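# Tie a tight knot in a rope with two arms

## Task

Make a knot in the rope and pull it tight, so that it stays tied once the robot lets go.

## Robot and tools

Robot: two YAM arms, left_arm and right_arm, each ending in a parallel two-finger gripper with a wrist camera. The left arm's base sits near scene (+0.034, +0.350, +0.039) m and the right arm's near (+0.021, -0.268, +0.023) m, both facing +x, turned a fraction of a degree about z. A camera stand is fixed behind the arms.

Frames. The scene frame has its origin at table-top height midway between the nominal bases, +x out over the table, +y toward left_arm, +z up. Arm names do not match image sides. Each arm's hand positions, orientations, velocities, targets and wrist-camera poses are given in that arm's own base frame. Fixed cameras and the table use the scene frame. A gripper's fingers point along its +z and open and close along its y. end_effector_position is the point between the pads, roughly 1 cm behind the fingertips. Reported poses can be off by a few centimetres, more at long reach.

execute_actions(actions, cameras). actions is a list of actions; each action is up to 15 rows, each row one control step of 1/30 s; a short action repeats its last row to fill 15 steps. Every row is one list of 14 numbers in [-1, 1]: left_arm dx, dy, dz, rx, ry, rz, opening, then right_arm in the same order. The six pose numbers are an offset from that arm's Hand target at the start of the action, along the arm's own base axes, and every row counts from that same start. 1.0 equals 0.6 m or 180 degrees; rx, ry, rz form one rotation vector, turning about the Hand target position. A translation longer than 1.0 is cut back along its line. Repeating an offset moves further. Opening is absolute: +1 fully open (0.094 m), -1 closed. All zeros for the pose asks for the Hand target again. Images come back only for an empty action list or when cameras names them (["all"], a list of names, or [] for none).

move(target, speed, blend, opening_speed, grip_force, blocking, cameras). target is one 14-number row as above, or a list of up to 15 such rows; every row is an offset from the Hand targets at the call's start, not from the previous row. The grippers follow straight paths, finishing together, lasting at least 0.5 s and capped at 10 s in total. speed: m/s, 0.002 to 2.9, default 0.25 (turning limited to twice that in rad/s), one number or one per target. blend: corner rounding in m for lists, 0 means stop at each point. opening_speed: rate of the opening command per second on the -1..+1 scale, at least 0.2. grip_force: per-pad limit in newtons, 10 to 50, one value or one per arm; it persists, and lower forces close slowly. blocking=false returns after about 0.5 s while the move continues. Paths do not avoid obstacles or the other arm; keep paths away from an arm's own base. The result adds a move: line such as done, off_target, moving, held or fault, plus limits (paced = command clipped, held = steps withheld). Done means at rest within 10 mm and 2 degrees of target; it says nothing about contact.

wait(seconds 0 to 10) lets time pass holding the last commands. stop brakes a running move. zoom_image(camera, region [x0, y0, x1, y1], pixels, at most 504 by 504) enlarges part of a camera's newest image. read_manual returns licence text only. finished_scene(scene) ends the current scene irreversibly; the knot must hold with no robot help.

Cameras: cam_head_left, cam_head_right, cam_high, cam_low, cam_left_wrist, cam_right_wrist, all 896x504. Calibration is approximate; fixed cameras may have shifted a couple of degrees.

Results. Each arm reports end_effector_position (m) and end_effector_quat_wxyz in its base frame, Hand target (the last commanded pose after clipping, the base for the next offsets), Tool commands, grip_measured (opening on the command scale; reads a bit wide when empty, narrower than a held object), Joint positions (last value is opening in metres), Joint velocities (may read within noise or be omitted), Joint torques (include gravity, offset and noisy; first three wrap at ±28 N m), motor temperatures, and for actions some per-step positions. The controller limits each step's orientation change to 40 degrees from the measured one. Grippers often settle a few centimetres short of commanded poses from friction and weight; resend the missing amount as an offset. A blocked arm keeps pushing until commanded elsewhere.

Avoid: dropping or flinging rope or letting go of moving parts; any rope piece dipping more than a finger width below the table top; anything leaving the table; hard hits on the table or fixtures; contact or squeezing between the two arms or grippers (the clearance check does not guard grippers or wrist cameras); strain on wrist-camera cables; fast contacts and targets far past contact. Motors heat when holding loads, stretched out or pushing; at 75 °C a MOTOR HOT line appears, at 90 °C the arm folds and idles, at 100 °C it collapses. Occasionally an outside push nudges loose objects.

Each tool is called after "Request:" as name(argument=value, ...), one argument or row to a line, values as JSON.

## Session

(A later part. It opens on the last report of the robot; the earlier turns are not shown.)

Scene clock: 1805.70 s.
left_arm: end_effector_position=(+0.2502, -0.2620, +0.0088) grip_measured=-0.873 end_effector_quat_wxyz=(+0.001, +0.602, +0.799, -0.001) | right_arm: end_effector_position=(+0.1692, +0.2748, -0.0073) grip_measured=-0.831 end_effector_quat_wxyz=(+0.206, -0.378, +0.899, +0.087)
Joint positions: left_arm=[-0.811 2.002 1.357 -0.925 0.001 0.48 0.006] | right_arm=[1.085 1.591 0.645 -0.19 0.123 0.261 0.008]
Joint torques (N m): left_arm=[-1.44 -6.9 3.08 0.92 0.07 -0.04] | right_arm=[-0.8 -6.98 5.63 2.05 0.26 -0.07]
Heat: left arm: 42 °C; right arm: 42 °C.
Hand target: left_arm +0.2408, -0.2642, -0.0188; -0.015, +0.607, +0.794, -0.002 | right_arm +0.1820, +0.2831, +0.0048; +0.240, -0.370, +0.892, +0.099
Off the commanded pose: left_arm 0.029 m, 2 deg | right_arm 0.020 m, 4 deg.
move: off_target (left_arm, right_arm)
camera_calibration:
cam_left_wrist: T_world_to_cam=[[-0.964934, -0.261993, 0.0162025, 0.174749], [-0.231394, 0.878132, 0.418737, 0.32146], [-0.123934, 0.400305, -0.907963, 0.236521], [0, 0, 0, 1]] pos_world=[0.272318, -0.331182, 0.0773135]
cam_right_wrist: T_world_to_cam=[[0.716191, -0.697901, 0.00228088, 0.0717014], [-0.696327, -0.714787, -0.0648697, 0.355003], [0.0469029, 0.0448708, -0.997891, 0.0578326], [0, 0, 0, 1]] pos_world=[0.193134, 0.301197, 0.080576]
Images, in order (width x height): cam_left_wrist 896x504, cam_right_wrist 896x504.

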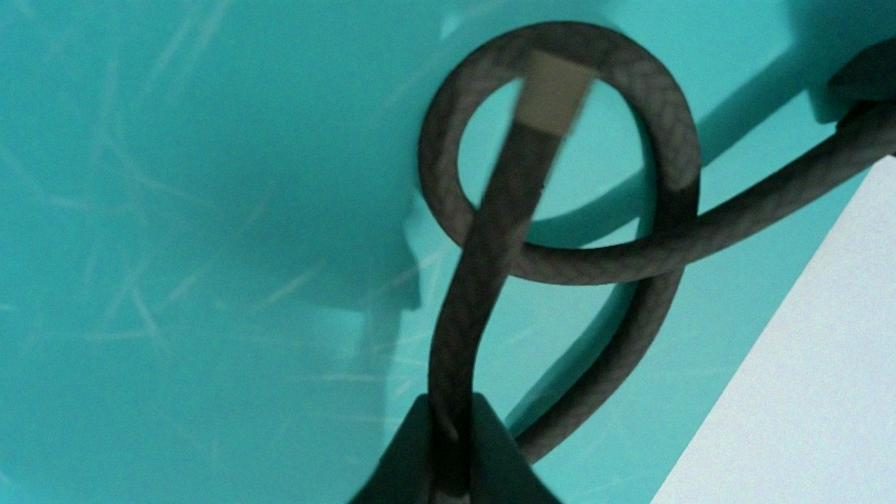

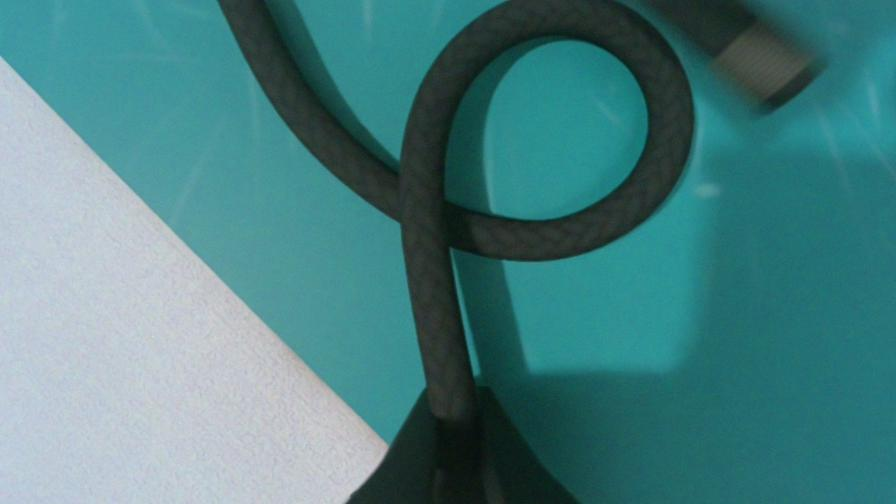

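Request:
move(
  target=[
    [0.005,0.035,0.06,0,0,0.0,-0.95,0,0,0,0,0,0,-0.95],
    [0.005,0.035,-0.005,0,0,0.0,-0.95,0,0,0,0,0,0,-0.95],
  ],
  speed=0.12,
  cameras=["cam_left_wrist","cam_right_wrist"],
)

Scene clock: 1813.53 s.
left_arm: end_effector_position=(+0.2473, -0.2461, -0.0118) grip_measured=-0.873 end_effector_quat_wxyz=(-0.007, +0.604, +0.797, -0.002) | right_arm: end_effector_position=(+0.1740, +0.2803, -0.0036) grip_measured=-0.831 end_effector_quat_wxyz=(+0.221, -0.380, +0.893, +0.092)
Joint positions: left_arm=[-0.783 2.002 1.267 -0.849 0.006 0.514 0.006] | right_arm=[1.085 1.591 0.645 -0.158 0.133 0.248 0.008]
Joint torques (N m): left_arm=[0.08 -9.18 4.56 0.48 0 0.1] | right_arm=[-0.85 -6.8 5.65 1.78 0.19 0.05]
Heat: left arm: 41 °C; right arm: 42 °C.
Hand target: left_arm +0.2438, -0.2432, -0.0219; -0.016, +0.607, +0.794, -0.002 | right_arm +0.1820, +0.2832, +0.0048; +0.240, -0.370, +0.892, +0.099
Off the commanded pose: left_arm 0.011 m, 1 deg | right_arm 0.012 m, 3 deg.
move: off_target (left_arm, right_arm)
camera_calibration:
cam_left_wrist: T_world_to_cam=[[-0.966132, -0.256591, 0.027383, 0.178113], [-0.220767, 0.87683, 0.427119, 0.312605], [-0.133605, 0.406608, -0.903781, 0.215201], [0, 0, 0, 1]] pos_world=[0.269846, -0.315902, 0.0560977]
cam_right_wrist: T_world_to_cam=[[0.721199, -0.692688, 0.00744195, 0.0696627], [-0.688855, -0.71826, -0.0978843, 0.362027], [0.0731485, 0.0654676, -0.99517, 0.050673], [0, 0, 0, 1]] pos_world=[0.195437, 0.304967, 0.0853466]
Images, in order (width x height): cam_left_wrist 896x504, cam_right_wrist 896x504.

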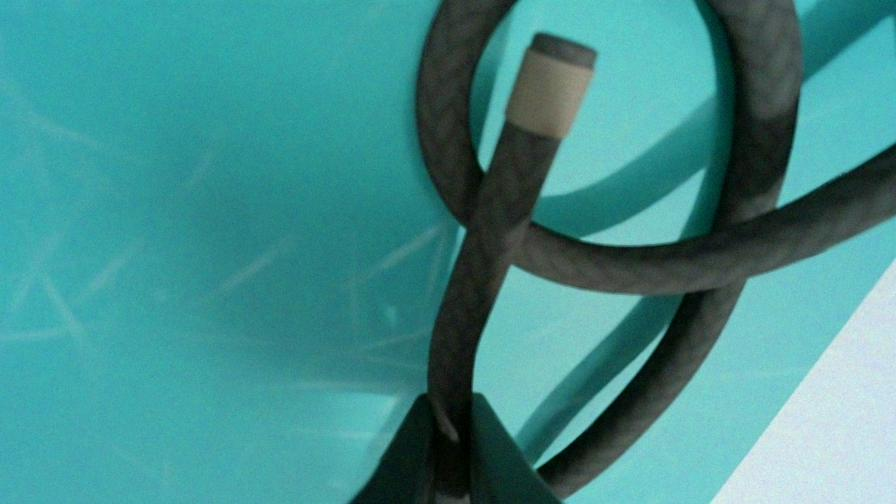

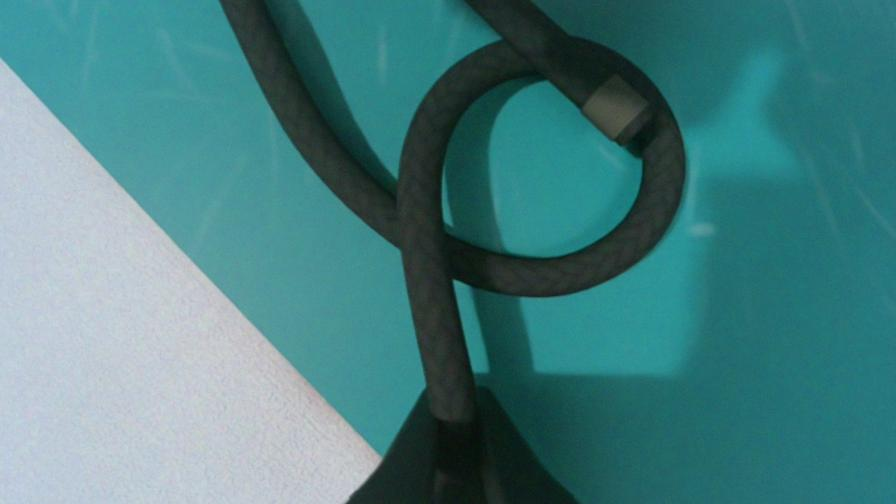

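Request:
move(
  target=[
    [0,0,-0.01,0,0,0.0,-0.95,0,0,0,0,0,0,-0.95],
    [0,0,-0.01,0,0,0.0,-0.3,0,0,0,0,0,0,-0.95],
    [0,0.0,0.10,0,0,0.0,-0.3,0,0,0,0,0,0,-0.95],
  ],
  speed=0.12,
  opening_speed=0.5,
  cameras=["cam_left_wrist","cam_right_wrist"],
)

Scene clock: 1827.77 s.
left_arm: end_effector_position=(+0.2466, -0.2277, +0.0116) grip_measured=-0.302 end_effector_quat_wxyz=(-0.036, +0.593, +0.804, +0.025) | right_arm: end_effector_position=(+0.1834, +0.2954, +0.0127) grip_measured=-0.831 end_effector_quat_wxyz=(+0.259, -0.378, +0.881, +0.116)
Joint positions: left_arm=[-0.77 1.976 1.327 -1.001 -0.04 0.499 0.033] | right_arm=[1.085 1.567 0.645 -0.089 0.14 0.234 0.008]
Joint torques (N m): left_arm=[-0.92 -15.2 9.25 -0.25 0.48 0.26] | right_arm=[-0.8 -4.97 5.87 1.23 0.1 0.18]
Heat: left arm: 41 °C; right arm: 41 °C.
Hand target: left_arm +0.2438, -0.2432, +0.0381; -0.016, +0.607, +0.794, -0.002 | right_arm +0.1819, +0.2831, +0.0047; +0.240, -0.370, +0.892, +0.099
Off the commanded pose: left_arm 0.031 m, 4 deg | right_arm 0.015 m, 3 deg.
move: off_target (left_arm, right_arm); target 2's new opening was sent with left_arm's hand 0.013 m and 1 deg from that target
camera_calibration:
cam_left_wrist: T_world_to_cam=[[-0.958959, -0.28286, 0.0196771, 0.17393], [-0.235805, 0.834122, 0.498635, 0.279493], [-0.157457, 0.473531, -0.866589, 0.249368], [0, 0, 0, 1]] pos_world=[0.271962, -0.302017, 0.0733119]
cam_right_wrist: T_world_to_cam=[[0.727455, -0.686138, -0.00479868, 0.0703993], [-0.674499, -0.713796, -0.188539, 0.378136], [0.125938, 0.14039, -0.982054, 0.0333357], [0, 0, 0, 1]] pos_world=[0.199641, 0.313535, 0.104369]
Images, in order (width x height): cam_left_wrist 896x504, cam_right_wrist 896x504.

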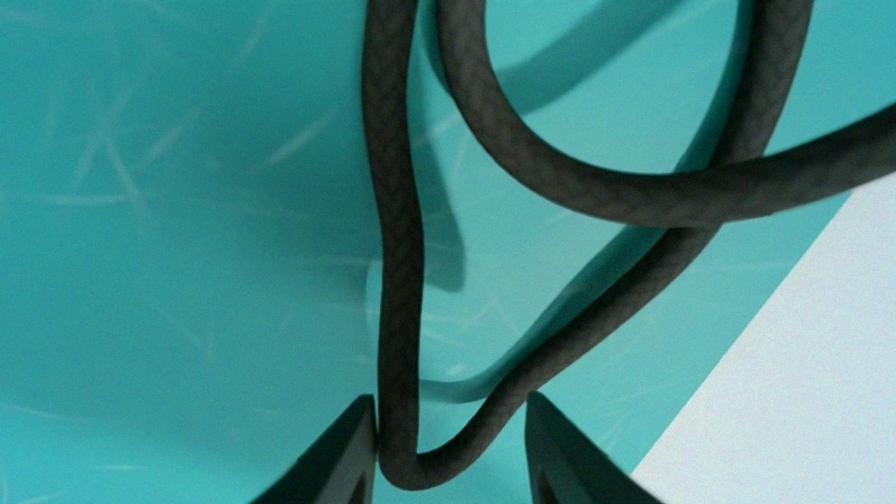

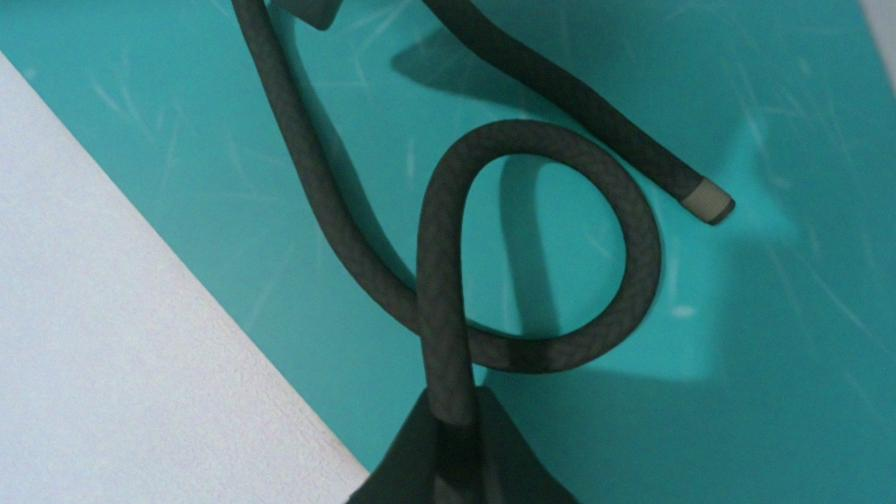

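Request:
move(
  target=[
    [0.03,0.04,0.05,0,0,0.0,-0.3,0,0,0,0,0,0,-0.95],
    [0.03,0.1,0.12,0,0,0.0,-0.3,0,0,0,0,0,0,-0.95],
  ],
  speed=0.12,
  cameras=["cam_left_wrist","cam_right_wrist","cam_high"],
)

Request:
zoom_image(
  camera="cam_high",
  region=[320, 100, 500, 300],
)

Scene clock: 1839.03 s.
left_arm: end_effector_position=(+0.2592, -0.1796, +0.0975) grip_measured=-0.302 end_effector_quat_wxyz=(-0.031, +0.605, +0.796, +0.003) | right_arm: end_effector_position=(+0.1802, +0.2896, +0.0087) grip_measured=-0.831 end_effector_quat_wxyz=(+0.247, -0.377, +0.886, +0.108)
Joint positions: left_arm=[-0.614 1.801 1.449 -1.28 -0.008 0.686 0.033] | right_arm=[1.085 1.567 0.645 -0.12 0.139 0.243 0.008]
Joint torques (N m): left_arm=[0.21 -10.96 8.81 0.04 0.09 0.1] | right_arm=[-0.81 -4.92 5.83 1.5 0.11 0.1]
Heat: left arm: 42 °C; right arm: 41 °C.
Hand target: left_arm +0.2618, -0.1831, +0.1101; -0.015, +0.607, +0.795, -0.002 | right_arm +0.1819, +0.2831, +0.0047; +0.240, -0.370, +0.892, +0.099
Off the commanded pose: left_arm 0.013 m, 2 deg | right_arm 0.008 m, 2 deg.
move: off_target (left_arm)
camera_calibration:
cam_left_wrist: T_world_to_cam=[[-0.965663, -0.255043, 0.0494678, 0.201594], [-0.203506, 0.860952, 0.466204, 0.199146], [-0.161492, 0.440129, -0.883293, 0.299766], [0, 0, 0, 1]] pos_world=[0.283609, -0.251976, 0.161966]
cam_right_wrist: T_world_to_cam=[[0.72206, -0.691827, -0.00216649, 0.0712769], [-0.683277, -0.712638, -0.158995, 0.372113], [0.108453, 0.116284, -0.987277, 0.0407903], [0, 0, 0, 1]] pos_world=[0.198366, 0.30975, 0.0995898]
Images, in order (width x height): cam_high 896x504, cam_left_wrist 896x504, cam_right_wrist 896x504.

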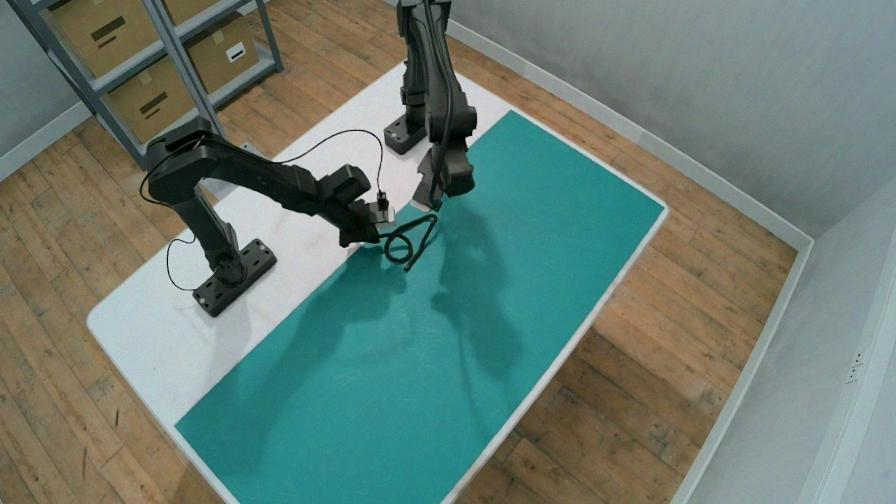

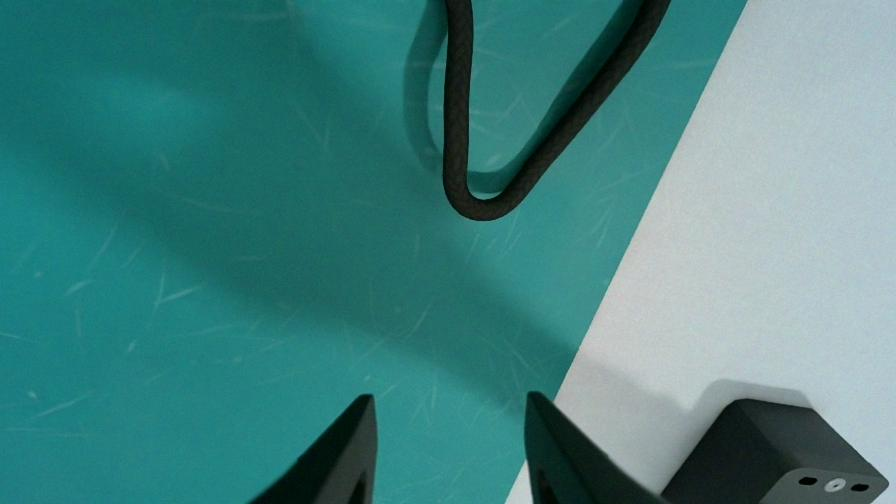

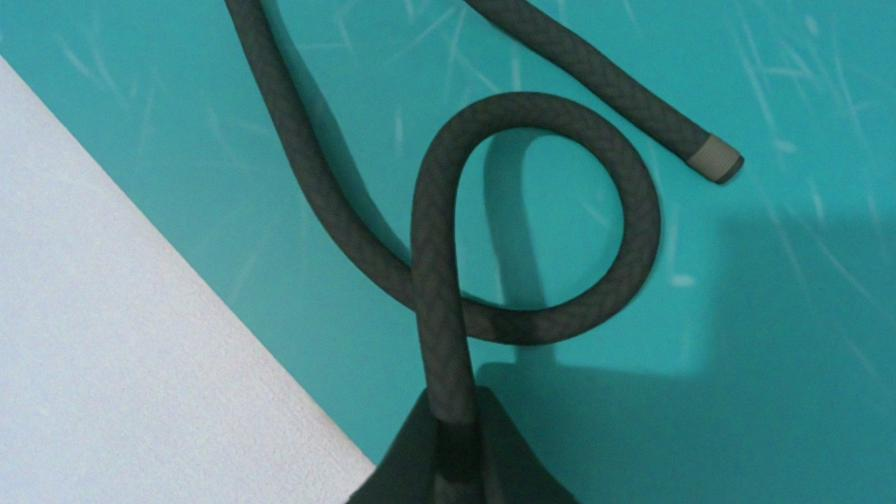

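Scaled by 2.520.

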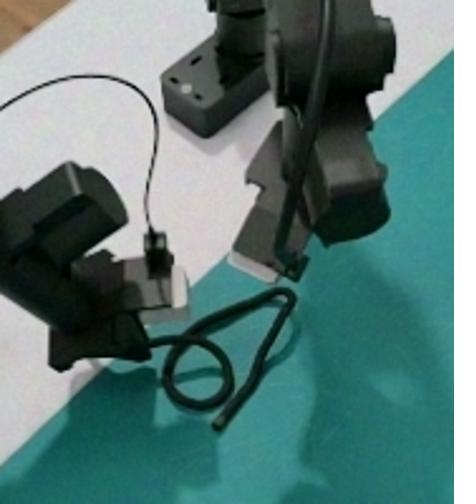

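Request:
move(
  target=[
    [0,0,0,0,0,0.0,-0.3,0,0,0,0,0,0,-0.95],
    [0,0,0,0,0,0.0,-0.3,0,0,0,0,0,0,-0.2],
    [0,0,0,0,0,0.0,-0.3,-0.03,-0.03,0.13,0,0,0,-0.2],
    [0,0,0,0,0,0.0,-0.3,0.113,-0.238,0.192,0.115,0.226,-0.186,-0.2],
  ],
  speed=0.25,
  opening_speed=1.2,
  cameras=["cam_left_wrist","cam_right_wrist","cam_high"],
)

Request:
zoom_image(
  camera="cam_high",
  region=[320, 150, 500, 300],
)

Scene clock: 1892.83 s.
left_arm: end_effector_position=(+0.2590, -0.1795, +0.0975) grip_measured=-0.302 end_effector_quat_wxyz=(-0.031, +0.605, +0.796, +0.003) | right_arm: end_effector_position=(+0.2438, +0.1391, +0.1139) grip_measured=-0.203 end_effector_quat_wxyz=(-0.003, +0.002, +0.956, +0.294)
Joint positions: left_arm=[-0.614 1.801 1.449 -1.281 -0.008 0.686 0.033] | right_arm=[0.148 1.469 1.036 -1.042 -0.591 0.182 0.037]
Joint torques (N m): left_arm=[0.24 -10.96 8.8 0.04 0.09 0.08] | right_arm=[-0.49 -3.69 8.98 0.5 -0.35 -0.06]
Heat: left arm: 40 °C; right arm: 42 °C.
Hand target: left_arm +0.2617, -0.1831, +0.1101; -0.016, +0.607, +0.795, -0.002 | right_arm +0.2497, +0.1403, +0.1199; +0.000, -0.001, +0.954, +0.301
Off the commanded pose: left_arm 0.013 m, 2 deg | right_arm 0.009 m, 1 deg.
move: off_target (left_arm)
camera_calibration:
cam_left_wrist: T_world_to_cam=[[-0.965729, -0.2547, 0.049948, 0.201551], [-0.202893, 0.86082, 0.466716, 0.198751], [-0.161869, 0.440587, -0.882996, 0.29988], [0, 0, 0, 1]] pos_world=[0.28351, -0.251877, 0.161966]
cam_right_wrist: T_world_to_cam=[[-0.00211023, -0.827772, -0.561061, 0.180554], [-0.925244, -0.211232, 0.315126, 0.260229], [-0.379366, 0.519783, -0.765445, 0.192834], [0, 0, 0, 1]] pos_world=[0.314311, 0.104194, 0.166901]
Images, in order (width x height): cam_high 896x504, cam_left_wrist 896x504, cam_right_wrist 896x504.

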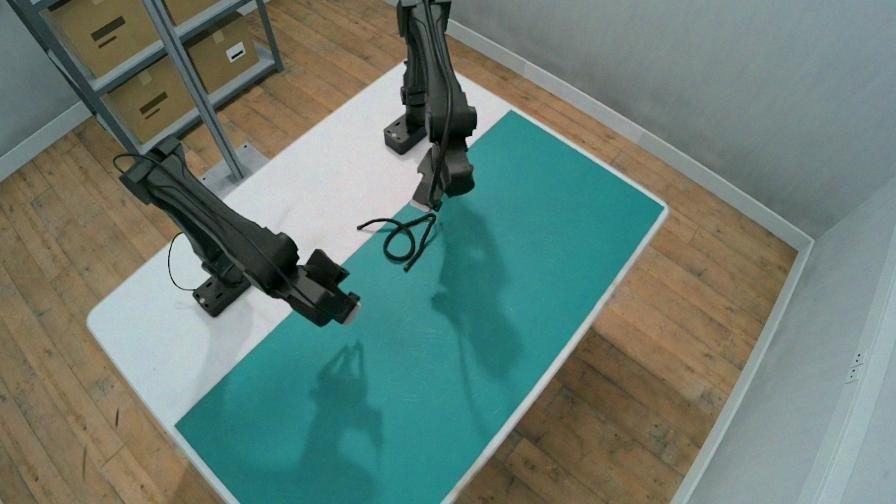

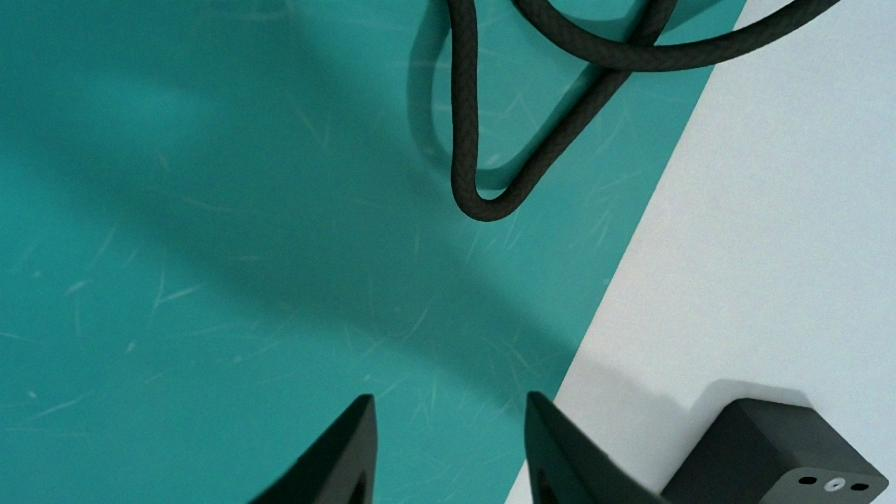

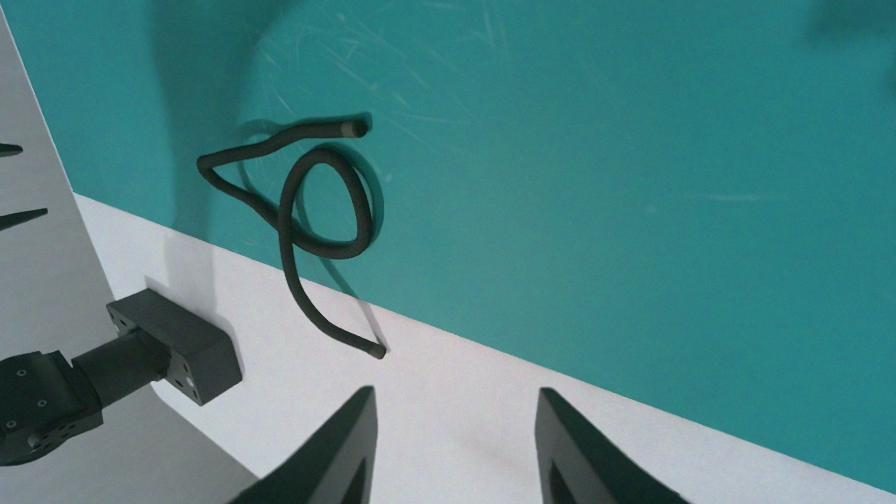

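Scaled by 2.800.

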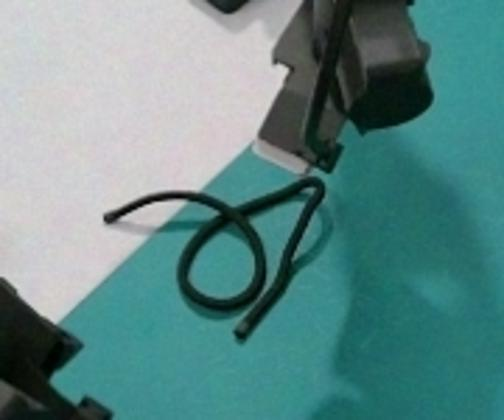

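Request:
move(
  target=[0.035,-0.178,-0.1,0,0,0,-0.3,0,0,0,0,0,0,-0.2],
  speed=0.25,
  cameras=["cam_left_wrist","cam_right_wrist"],
)

Scene clock: 1903.90 s.
left_arm: end_effector_position=(+0.2764, -0.2826, +0.0484) grip_measured=-0.302 end_effector_quat_wxyz=(-0.026, +0.610, +0.792, +0.004) | right_arm: end_effector_position=(+0.2437, +0.1390, +0.1139) grip_measured=-0.203 end_effector_quat_wxyz=(-0.003, +0.002, +0.956, +0.294)
Joint positions: left_arm=[-0.799 2.13 1.716 -1.209 -0.001 0.513 0.033] | right_arm=[0.148 1.469 1.036 -1.042 -0.591 0.181 0.037]
Joint torques (N m): left_arm=[0.32 -11.18 8.95 0.28 0.08 -0.03] | right_arm=[-0.47 -3.7 8.99 0.55 -0.4 -0.06]
Heat: left arm: 40 °C; right arm: 42 °C.
Hand target: left_arm +0.2828, -0.2899, +0.0500; -0.016, +0.607, +0.794, -0.002 | right_arm +0.2497, +0.1402, +0.1199; +0.000, -0.001, +0.954, +0.300
Off the commanded pose: left_arm 0.010 m, 1 deg | right_arm 0.009 m, 1 deg.
move: done
camera_calibration:
cam_left_wrist: T_world_to_cam=[[-0.969281, -0.242397, 0.0417018, 0.199448], [-0.196658, 0.865607, 0.460489, 0.313862], [-0.147718, 0.438142, -0.886685, 0.300248], [0, 0, 0, 1]] pos_world=[0.299397, -0.354887, 0.113378]
cam_right_wrist: T_world_to_cam=[[-0.00201562, -0.827815, -0.560997, 0.180544], [-0.92511, -0.211464, 0.315364, 0.26013], [-0.379694, 0.51962, -0.765394, 0.19278], [0, 0, 0, 1]] pos_world=[0.31421, 0.104293, 0.166802]
Images, in order (width x height): cam_left_wrist 896x504, cam_right_wrist 896x504.

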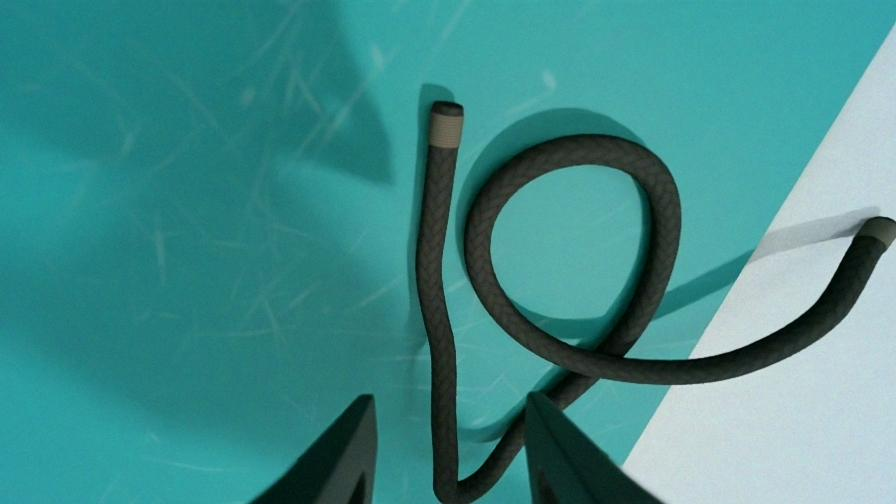

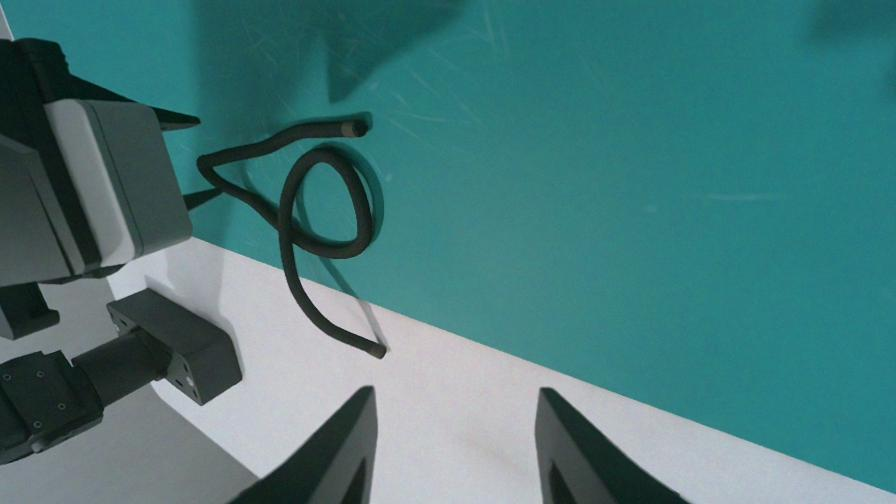

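Request:
move(
  target=[
    [-0.002,0.01,-0.133,0,0,0,-0.3,0,0,0,0,0,0,-0.2],
    [-0.002,0.01,-0.133,0,0,0,-0.95,0,0,0,0,0,0,-0.2],
    [-0.002,0.02,-0.03,0,0,0,-0.95,0,0,0,0,0,0,-0.2],
    [-0.105,0.033,-0.03,0,0,0,-0.95,0,0,0,0,0,0,-0.2],
    [-0.105,0.033,-0.113,0,0,0,-0.95,0,0,0,0,0,0,-0.2],
  ],
  speed=0.15,
  opening_speed=1.2,
  cameras=["cam_left_wrist","cam_right_wrist"],
)

Scene clock: 1944.60 s.
left_arm: end_effector_position=(+0.2213, -0.2717, -0.0095) grip_measured=-0.948 end_effector_quat_wxyz=(-0.011, +0.610, +0.792, +0.001) | right_arm: end_effector_position=(+0.2437, +0.1390, +0.1139) grip_measured=-0.203 end_effector_quat_wxyz=(-0.003, +0.002, +0.956, +0.294)
Joint positions: left_arm=[-0.888 2.01 1.289 -0.871 0.003 0.424 0.002] | right_arm=[0.148 1.469 1.036 -1.042 -0.591 0.181 0.037]
Joint torques (N m): left_arm=[0.35 -9.58 4.86 0.47 0.07 -0.02] | right_arm=[-0.47 -3.7 8.99 0.55 -0.39 -0.06]
Heat: left arm: 43 °C; right arm: 43 °C.
Hand target: left_arm +0.2197, -0.2701, -0.0178; -0.016, +0.607, +0.794, -0.002 | right_arm +0.2497, +0.1402, +0.1199; +0.000, -0.001, +0.954, +0.300
Off the commanded pose: left_arm 0.009 m, 1 deg | right_arm 0.009 m, 1 deg.
move: done; target 2's new opening was sent with left_arm's hand 0.016 m and 1 deg from that target
camera_calibration:
cam_left_wrist: T_world_to_cam=[[-0.970049, -0.241297, 0.0279416, 0.151442], [-0.205369, 0.876118, 0.436166, 0.324795], [-0.129726, 0.417364, -0.899432, 0.226247], [0, 0, 0, 1]] pos_world=[0.242959, -0.342443, 0.0575978]
cam_right_wrist: T_world_to_cam=[[-0.00201562, -0.827815, -0.560997, 0.180544], [-0.92511, -0.211464, 0.315364, 0.26013], [-0.379694, 0.51962, -0.765394, 0.19278], [0, 0, 0, 1]] pos_world=[0.31421, 0.104293, 0.166802]
Images, in order (width x height): cam_left_wrist 896x504, cam_right_wrist 896x504.

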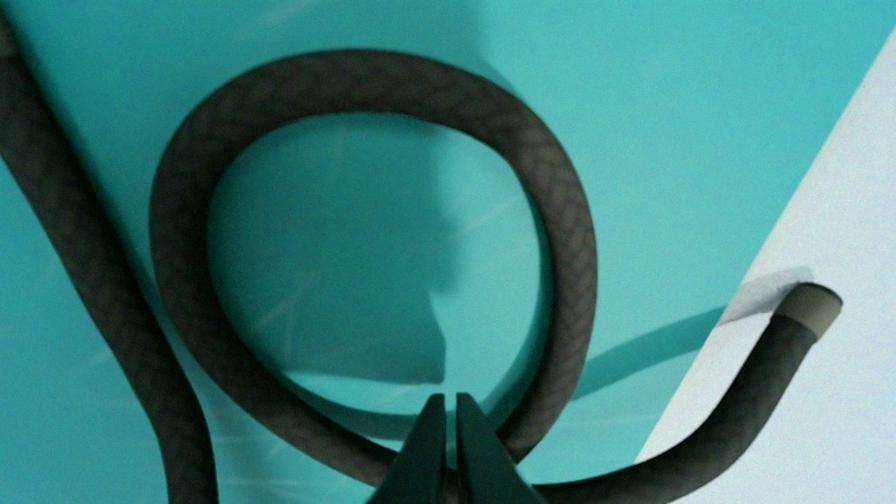

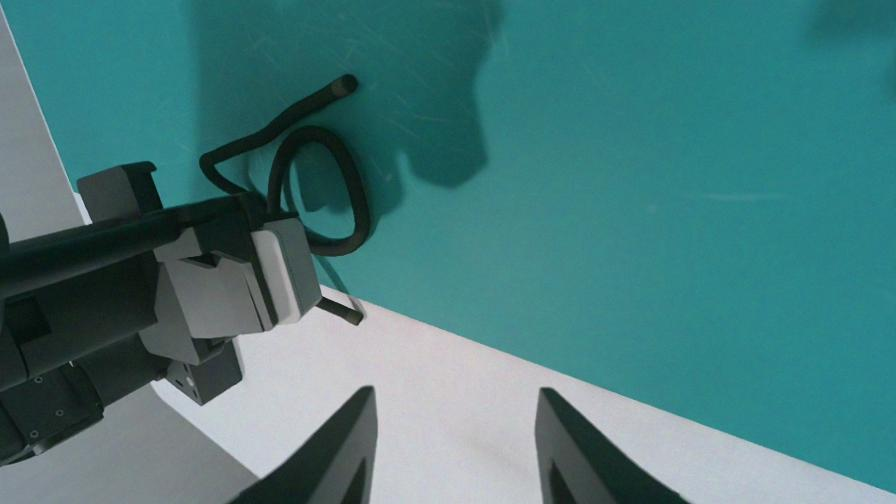

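Request:
move(
  target=[
    [0,0,0.113,0,0,0,-0.95,0,0,0,0,0,0,-0.2],
    [0.105,-0.033,0.113,0,0,0,-0.3,0,0,0,0,0,0,-0.2],
  ],
  speed=0.2,
  cameras=["cam_left_wrist"],
)

Scene clock: 1954.93 s.
left_arm: end_effector_position=(+0.2816, -0.2851, +0.0504) grip_measured=-0.302 end_effector_quat_wxyz=(-0.013, +0.603, +0.798, +0.000) | right_arm: end_effector_position=(+0.2437, +0.1390, +0.1139) grip_measured=-0.203 end_effector_quat_wxyz=(-0.003, +0.002, +0.956, +0.294)
Joint positions: left_arm=[-0.793 2.124 1.714 -1.187 0.003 0.502 0.033] | right_arm=[0.148 1.469 1.036 -1.042 -0.591 0.181 0.037]
Joint torques (N m): left_arm=[-0.28 -10.62 9.14 0.11 0.04 0.07] | right_arm=[-0.47 -3.69 8.99 0.54 -0.39 -0.06]
Heat: left arm: 43 °C; right arm: 43 °C.
Hand target: left_arm +0.2827, -0.2899, +0.0500; -0.016, +0.607, +0.794, -0.002 | right_arm +0.2497, +0.1402, +0.1199; +0.000, -0.001, +0.954, +0.300
Off the commanded pose: left_arm 0.005 m, 1 deg | right_arm 0.009 m, 1 deg.
move: done
camera_calibration:
cam_left_wrist: T_world_to_cam=[[-0.965435, -0.258755, 0.0313274, 0.198531], [-0.219357, 0.871531, 0.438539, 0.325348], [-0.140777, 0.416509, -0.898166, 0.296371], [0, 0, 0, 1]] pos_world=[0.304759, -0.35562, 0.117293]
Images, in order (width x height): cam_left_wrist 896x504.

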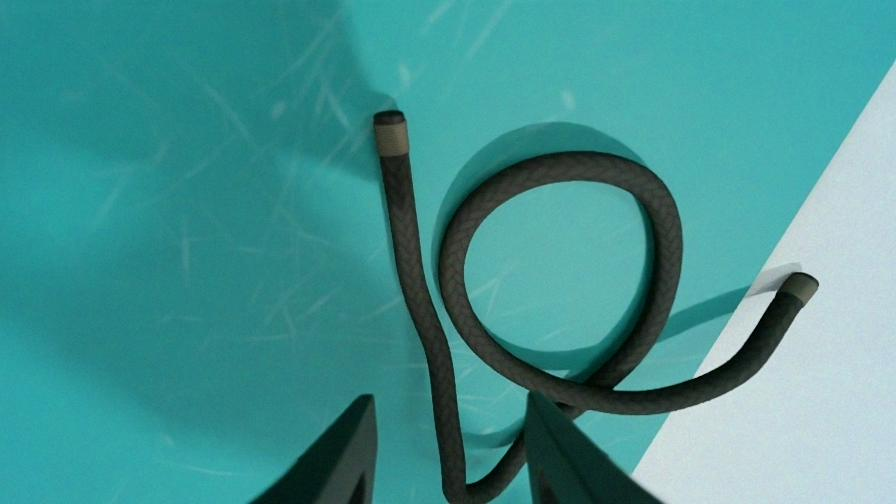

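Request:
move(
  target=[
    [0.024,0.0165,-0.03,0,0,0,-0.3,0,0,0,0,0,0,-0.2],
    [0.024,0.0165,-0.137,0,0,0,-0.3,0,0,0,0,0,0,-0.2],
    [0.024,0.0165,-0.137,0,0,0,-0.95,0,0,0,0,0,0,-0.2],
  ],
  speed=0.15,
  opening_speed=1.2,
  cameras=["cam_left_wrist"],
)

Scene clock: 1965.47 s.
left_arm: end_effector_position=(+0.2979, -0.2785, -0.0159) grip_measured=-0.891 end_effector_quat_wxyz=(-0.015, +0.605, +0.796, -0.001) | right_arm: end_effector_position=(+0.2437, +0.1390, +0.1139) grip_measured=-0.203 end_effector_quat_wxyz=(-0.003, +0.002, +0.956, +0.294)
Joint positions: left_arm=[-0.752 2.226 1.607 -0.98 0.004 0.547 0.005] | right_arm=[0.148 1.469 1.036 -1.042 -0.591 0.181 0.037]
Joint torques (N m): left_arm=[-0.13 -10.73 4.51 0.74 0.01 0.05] | right_arm=[-0.47 -3.67 8.98 0.55 -0.39 -0.06]
Heat: left arm: 44 °C; right arm: 43 °C.
Hand target: left_arm +0.2972, -0.2801, -0.0320; -0.015, +0.607, +0.795, -0.002 | right_arm +0.2497, +0.1402, +0.1199; +0.000, -0.001, +0.954, +0.300
Off the commanded pose: left_arm 0.016 m, 0 deg | right_arm 0.009 m, 1 deg.
move: off_target (left_arm); target 3's new opening was sent with left_arm's hand 0.020 m and 1 deg from that target
camera_calibration:
cam_left_wrist: T_world_to_cam=[[-0.966384, -0.254705, 0.0350426, 0.219571], [-0.213924, 0.87218, 0.439931, 0.350843], [-0.142616, 0.417646, -0.897347, 0.237175], [0, 0, 0, 1]] pos_world=[0.321068, -0.349128, 0.0507873]
Images, in order (width x height): cam_left_wrist 896x504.

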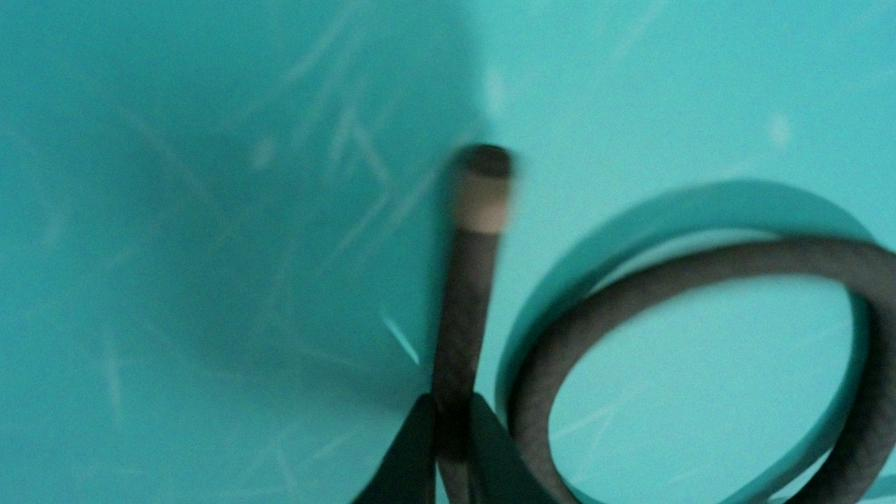

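Request:
move(
  target=[
    [0,0.01,0.085,0,0,0,-0.95,0,0,0,0,0,0,-0.2],
    [-0.12,0.021,0.085,0,0,0,-0.95,0,0,0,0,0,0,-0.2],
    [-0.12,0.021,0.017,0,0,0,-0.95,0,0,0,0,0,0,-0.2],
  ],
  speed=0.15,
  cameras=["cam_left_wrist","cam_right_wrist"],
)

Scene clock: 1983.23 s.
left_arm: end_effector_position=(+0.2273, -0.2696, -0.0127) grip_measured=-0.891 end_effector_quat_wxyz=(-0.009, +0.610, +0.793, +0.000) | right_arm: end_effector_position=(+0.2437, +0.1390, +0.1139) grip_measured=-0.203 end_effector_quat_wxyz=(-0.003, +0.002, +0.956, +0.294)
Joint positions: left_arm=[-0.871 2.02 1.29 -0.859 0.005 0.441 0.005] | right_arm=[0.148 1.469 1.036 -1.042 -0.591 0.181 0.037]
Joint torques (N m): left_arm=[0.31 -9.5 4.72 0.49 0.05 -0.03] | right_arm=[-0.49 -3.69 8.96 0.55 -0.39 -0.06]
Heat: left arm: 43 °C; right arm: 43 °C.
Hand target: left_arm +0.2252, -0.2674, -0.0220; -0.016, +0.607, +0.795, -0.002 | right_arm +0.2497, +0.1402, +0.1199; +0.000, -0.001, +0.954, +0.300
Off the commanded pose: left_arm 0.010 m, 1 deg | right_arm 0.009 m, 1 deg.
move: done
camera_calibration:
cam_left_wrist: T_world_to_cam=[[-0.969778, -0.242362, 0.0281229, 0.15746], [-0.206763, 0.877535, 0.432644, 0.326291], [-0.129535, 0.413754, -0.901126, 0.22227], [0, 0, 0, 1]] pos_world=[0.248957, -0.340134, 0.0546972]
cam_right_wrist: T_world_to_cam=[[-0.00201562, -0.827815, -0.560997, 0.180544], [-0.92511, -0.211464, 0.315364, 0.26013], [-0.379694, 0.51962, -0.765394, 0.19278], [0, 0, 0, 1]] pos_world=[0.31421, 0.104293, 0.166802]
Images, in order (width x height): cam_left_wrist 896x504, cam_right_wrist 896x504.

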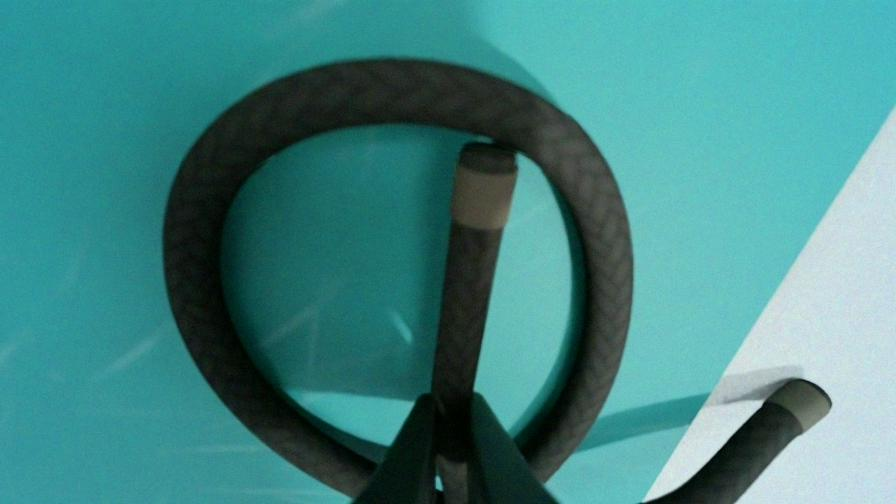

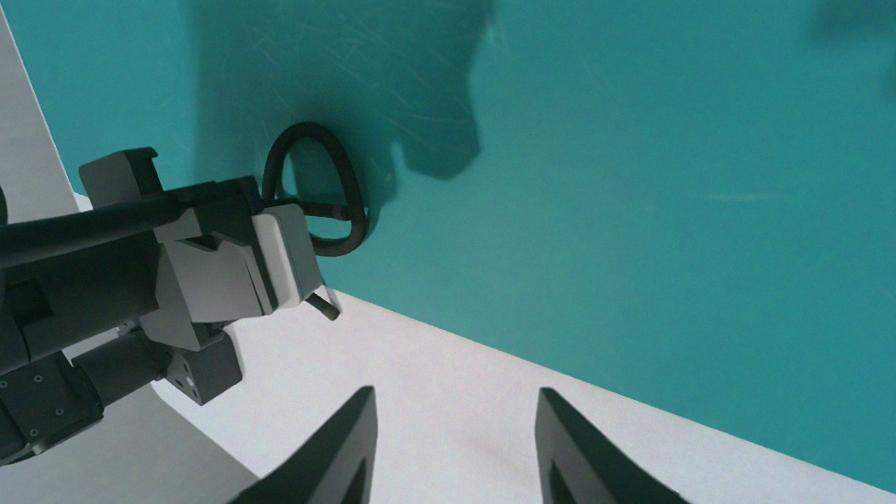

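Request:
move(
  target=[
    [0,0,0,0,0,0,-0.3,0,0,0,0,0,0,-0.2],
    [0,0.0,0.11,0,0,0,-0.3,0,0,0,0,0,0,-0.2],
    [0.02,0.1,0.2,0,0,0,-0.3,0,0,0,0,0,0,-0.2],
  ],
  speed=0.15,
  opening_speed=0.6,
  cameras=["cam_left_wrist","cam_right_wrist"],
)

Scene clock: 1997.03 s.
left_arm: end_effector_position=(+0.2350, -0.2055, +0.0870) grip_measured=-0.302 end_effector_quat_wxyz=(-0.028, +0.604, +0.796, +0.000) | right_arm: end_effector_position=(+0.2437, +0.1390, +0.1139) grip_measured=-0.203 end_effector_quat_wxyz=(-0.003, +0.002, +0.956, +0.294)
Joint positions: left_arm=[-0.719 1.789 1.393 -1.231 0.005 0.579 0.033] | right_arm=[0.148 1.469 1.036 -1.042 -0.591 0.181 0.037]
Joint torques (N m): left_arm=[0.12 -10.91 8.18 0.05 0 0.09] | right_arm=[-0.47 -3.67 8.98 0.54 -0.39 -0.06]
Heat: left arm: 42 °C; right arm: 43 °C.
Hand target: left_arm +0.2371, -0.2074, +0.0981; -0.016, +0.607, +0.795, -0.002 | right_arm +0.2497, +0.1402, +0.1199; +0.000, -0.001, +0.954, +0.300
Off the commanded pose: left_arm 0.011 m, 1 deg | right_arm 0.009 m, 1 deg.
move: off_target (left_arm)
camera_calibration:
cam_left_wrist: T_world_to_cam=[[-0.965235, -0.256317, 0.0512179, 0.171728], [-0.205207, 0.864466, 0.458899, 0.223172], [-0.1619, 0.432435, -0.887011, 0.296808], [0, 0, 0, 1]] pos_world=[0.259607, -0.277258, 0.152063]
cam_right_wrist: T_world_to_cam=[[-0.00201562, -0.827815, -0.560997, 0.180544], [-0.92511, -0.211464, 0.315364, 0.26013], [-0.379694, 0.51962, -0.765394, 0.19278], [0, 0, 0, 1]] pos_world=[0.31421, 0.104293, 0.166802]
Images, in order (width x height): cam_left_wrist 896x504, cam_right_wrist 896x504.

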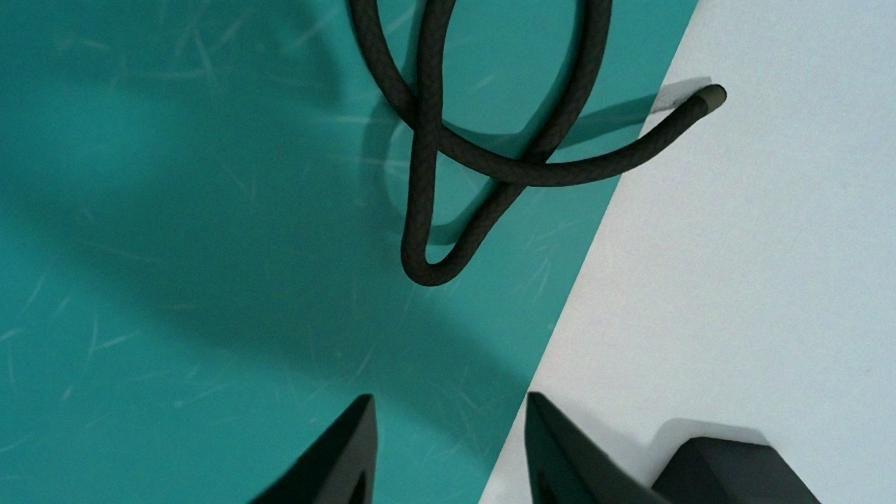

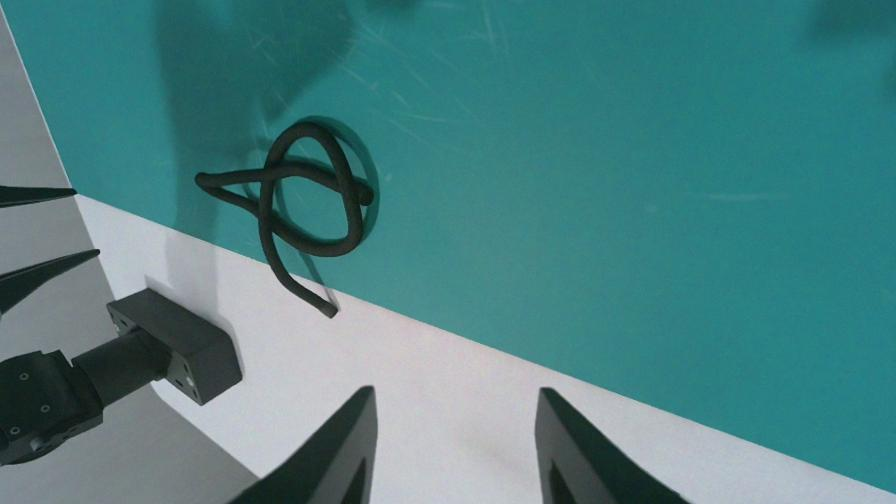

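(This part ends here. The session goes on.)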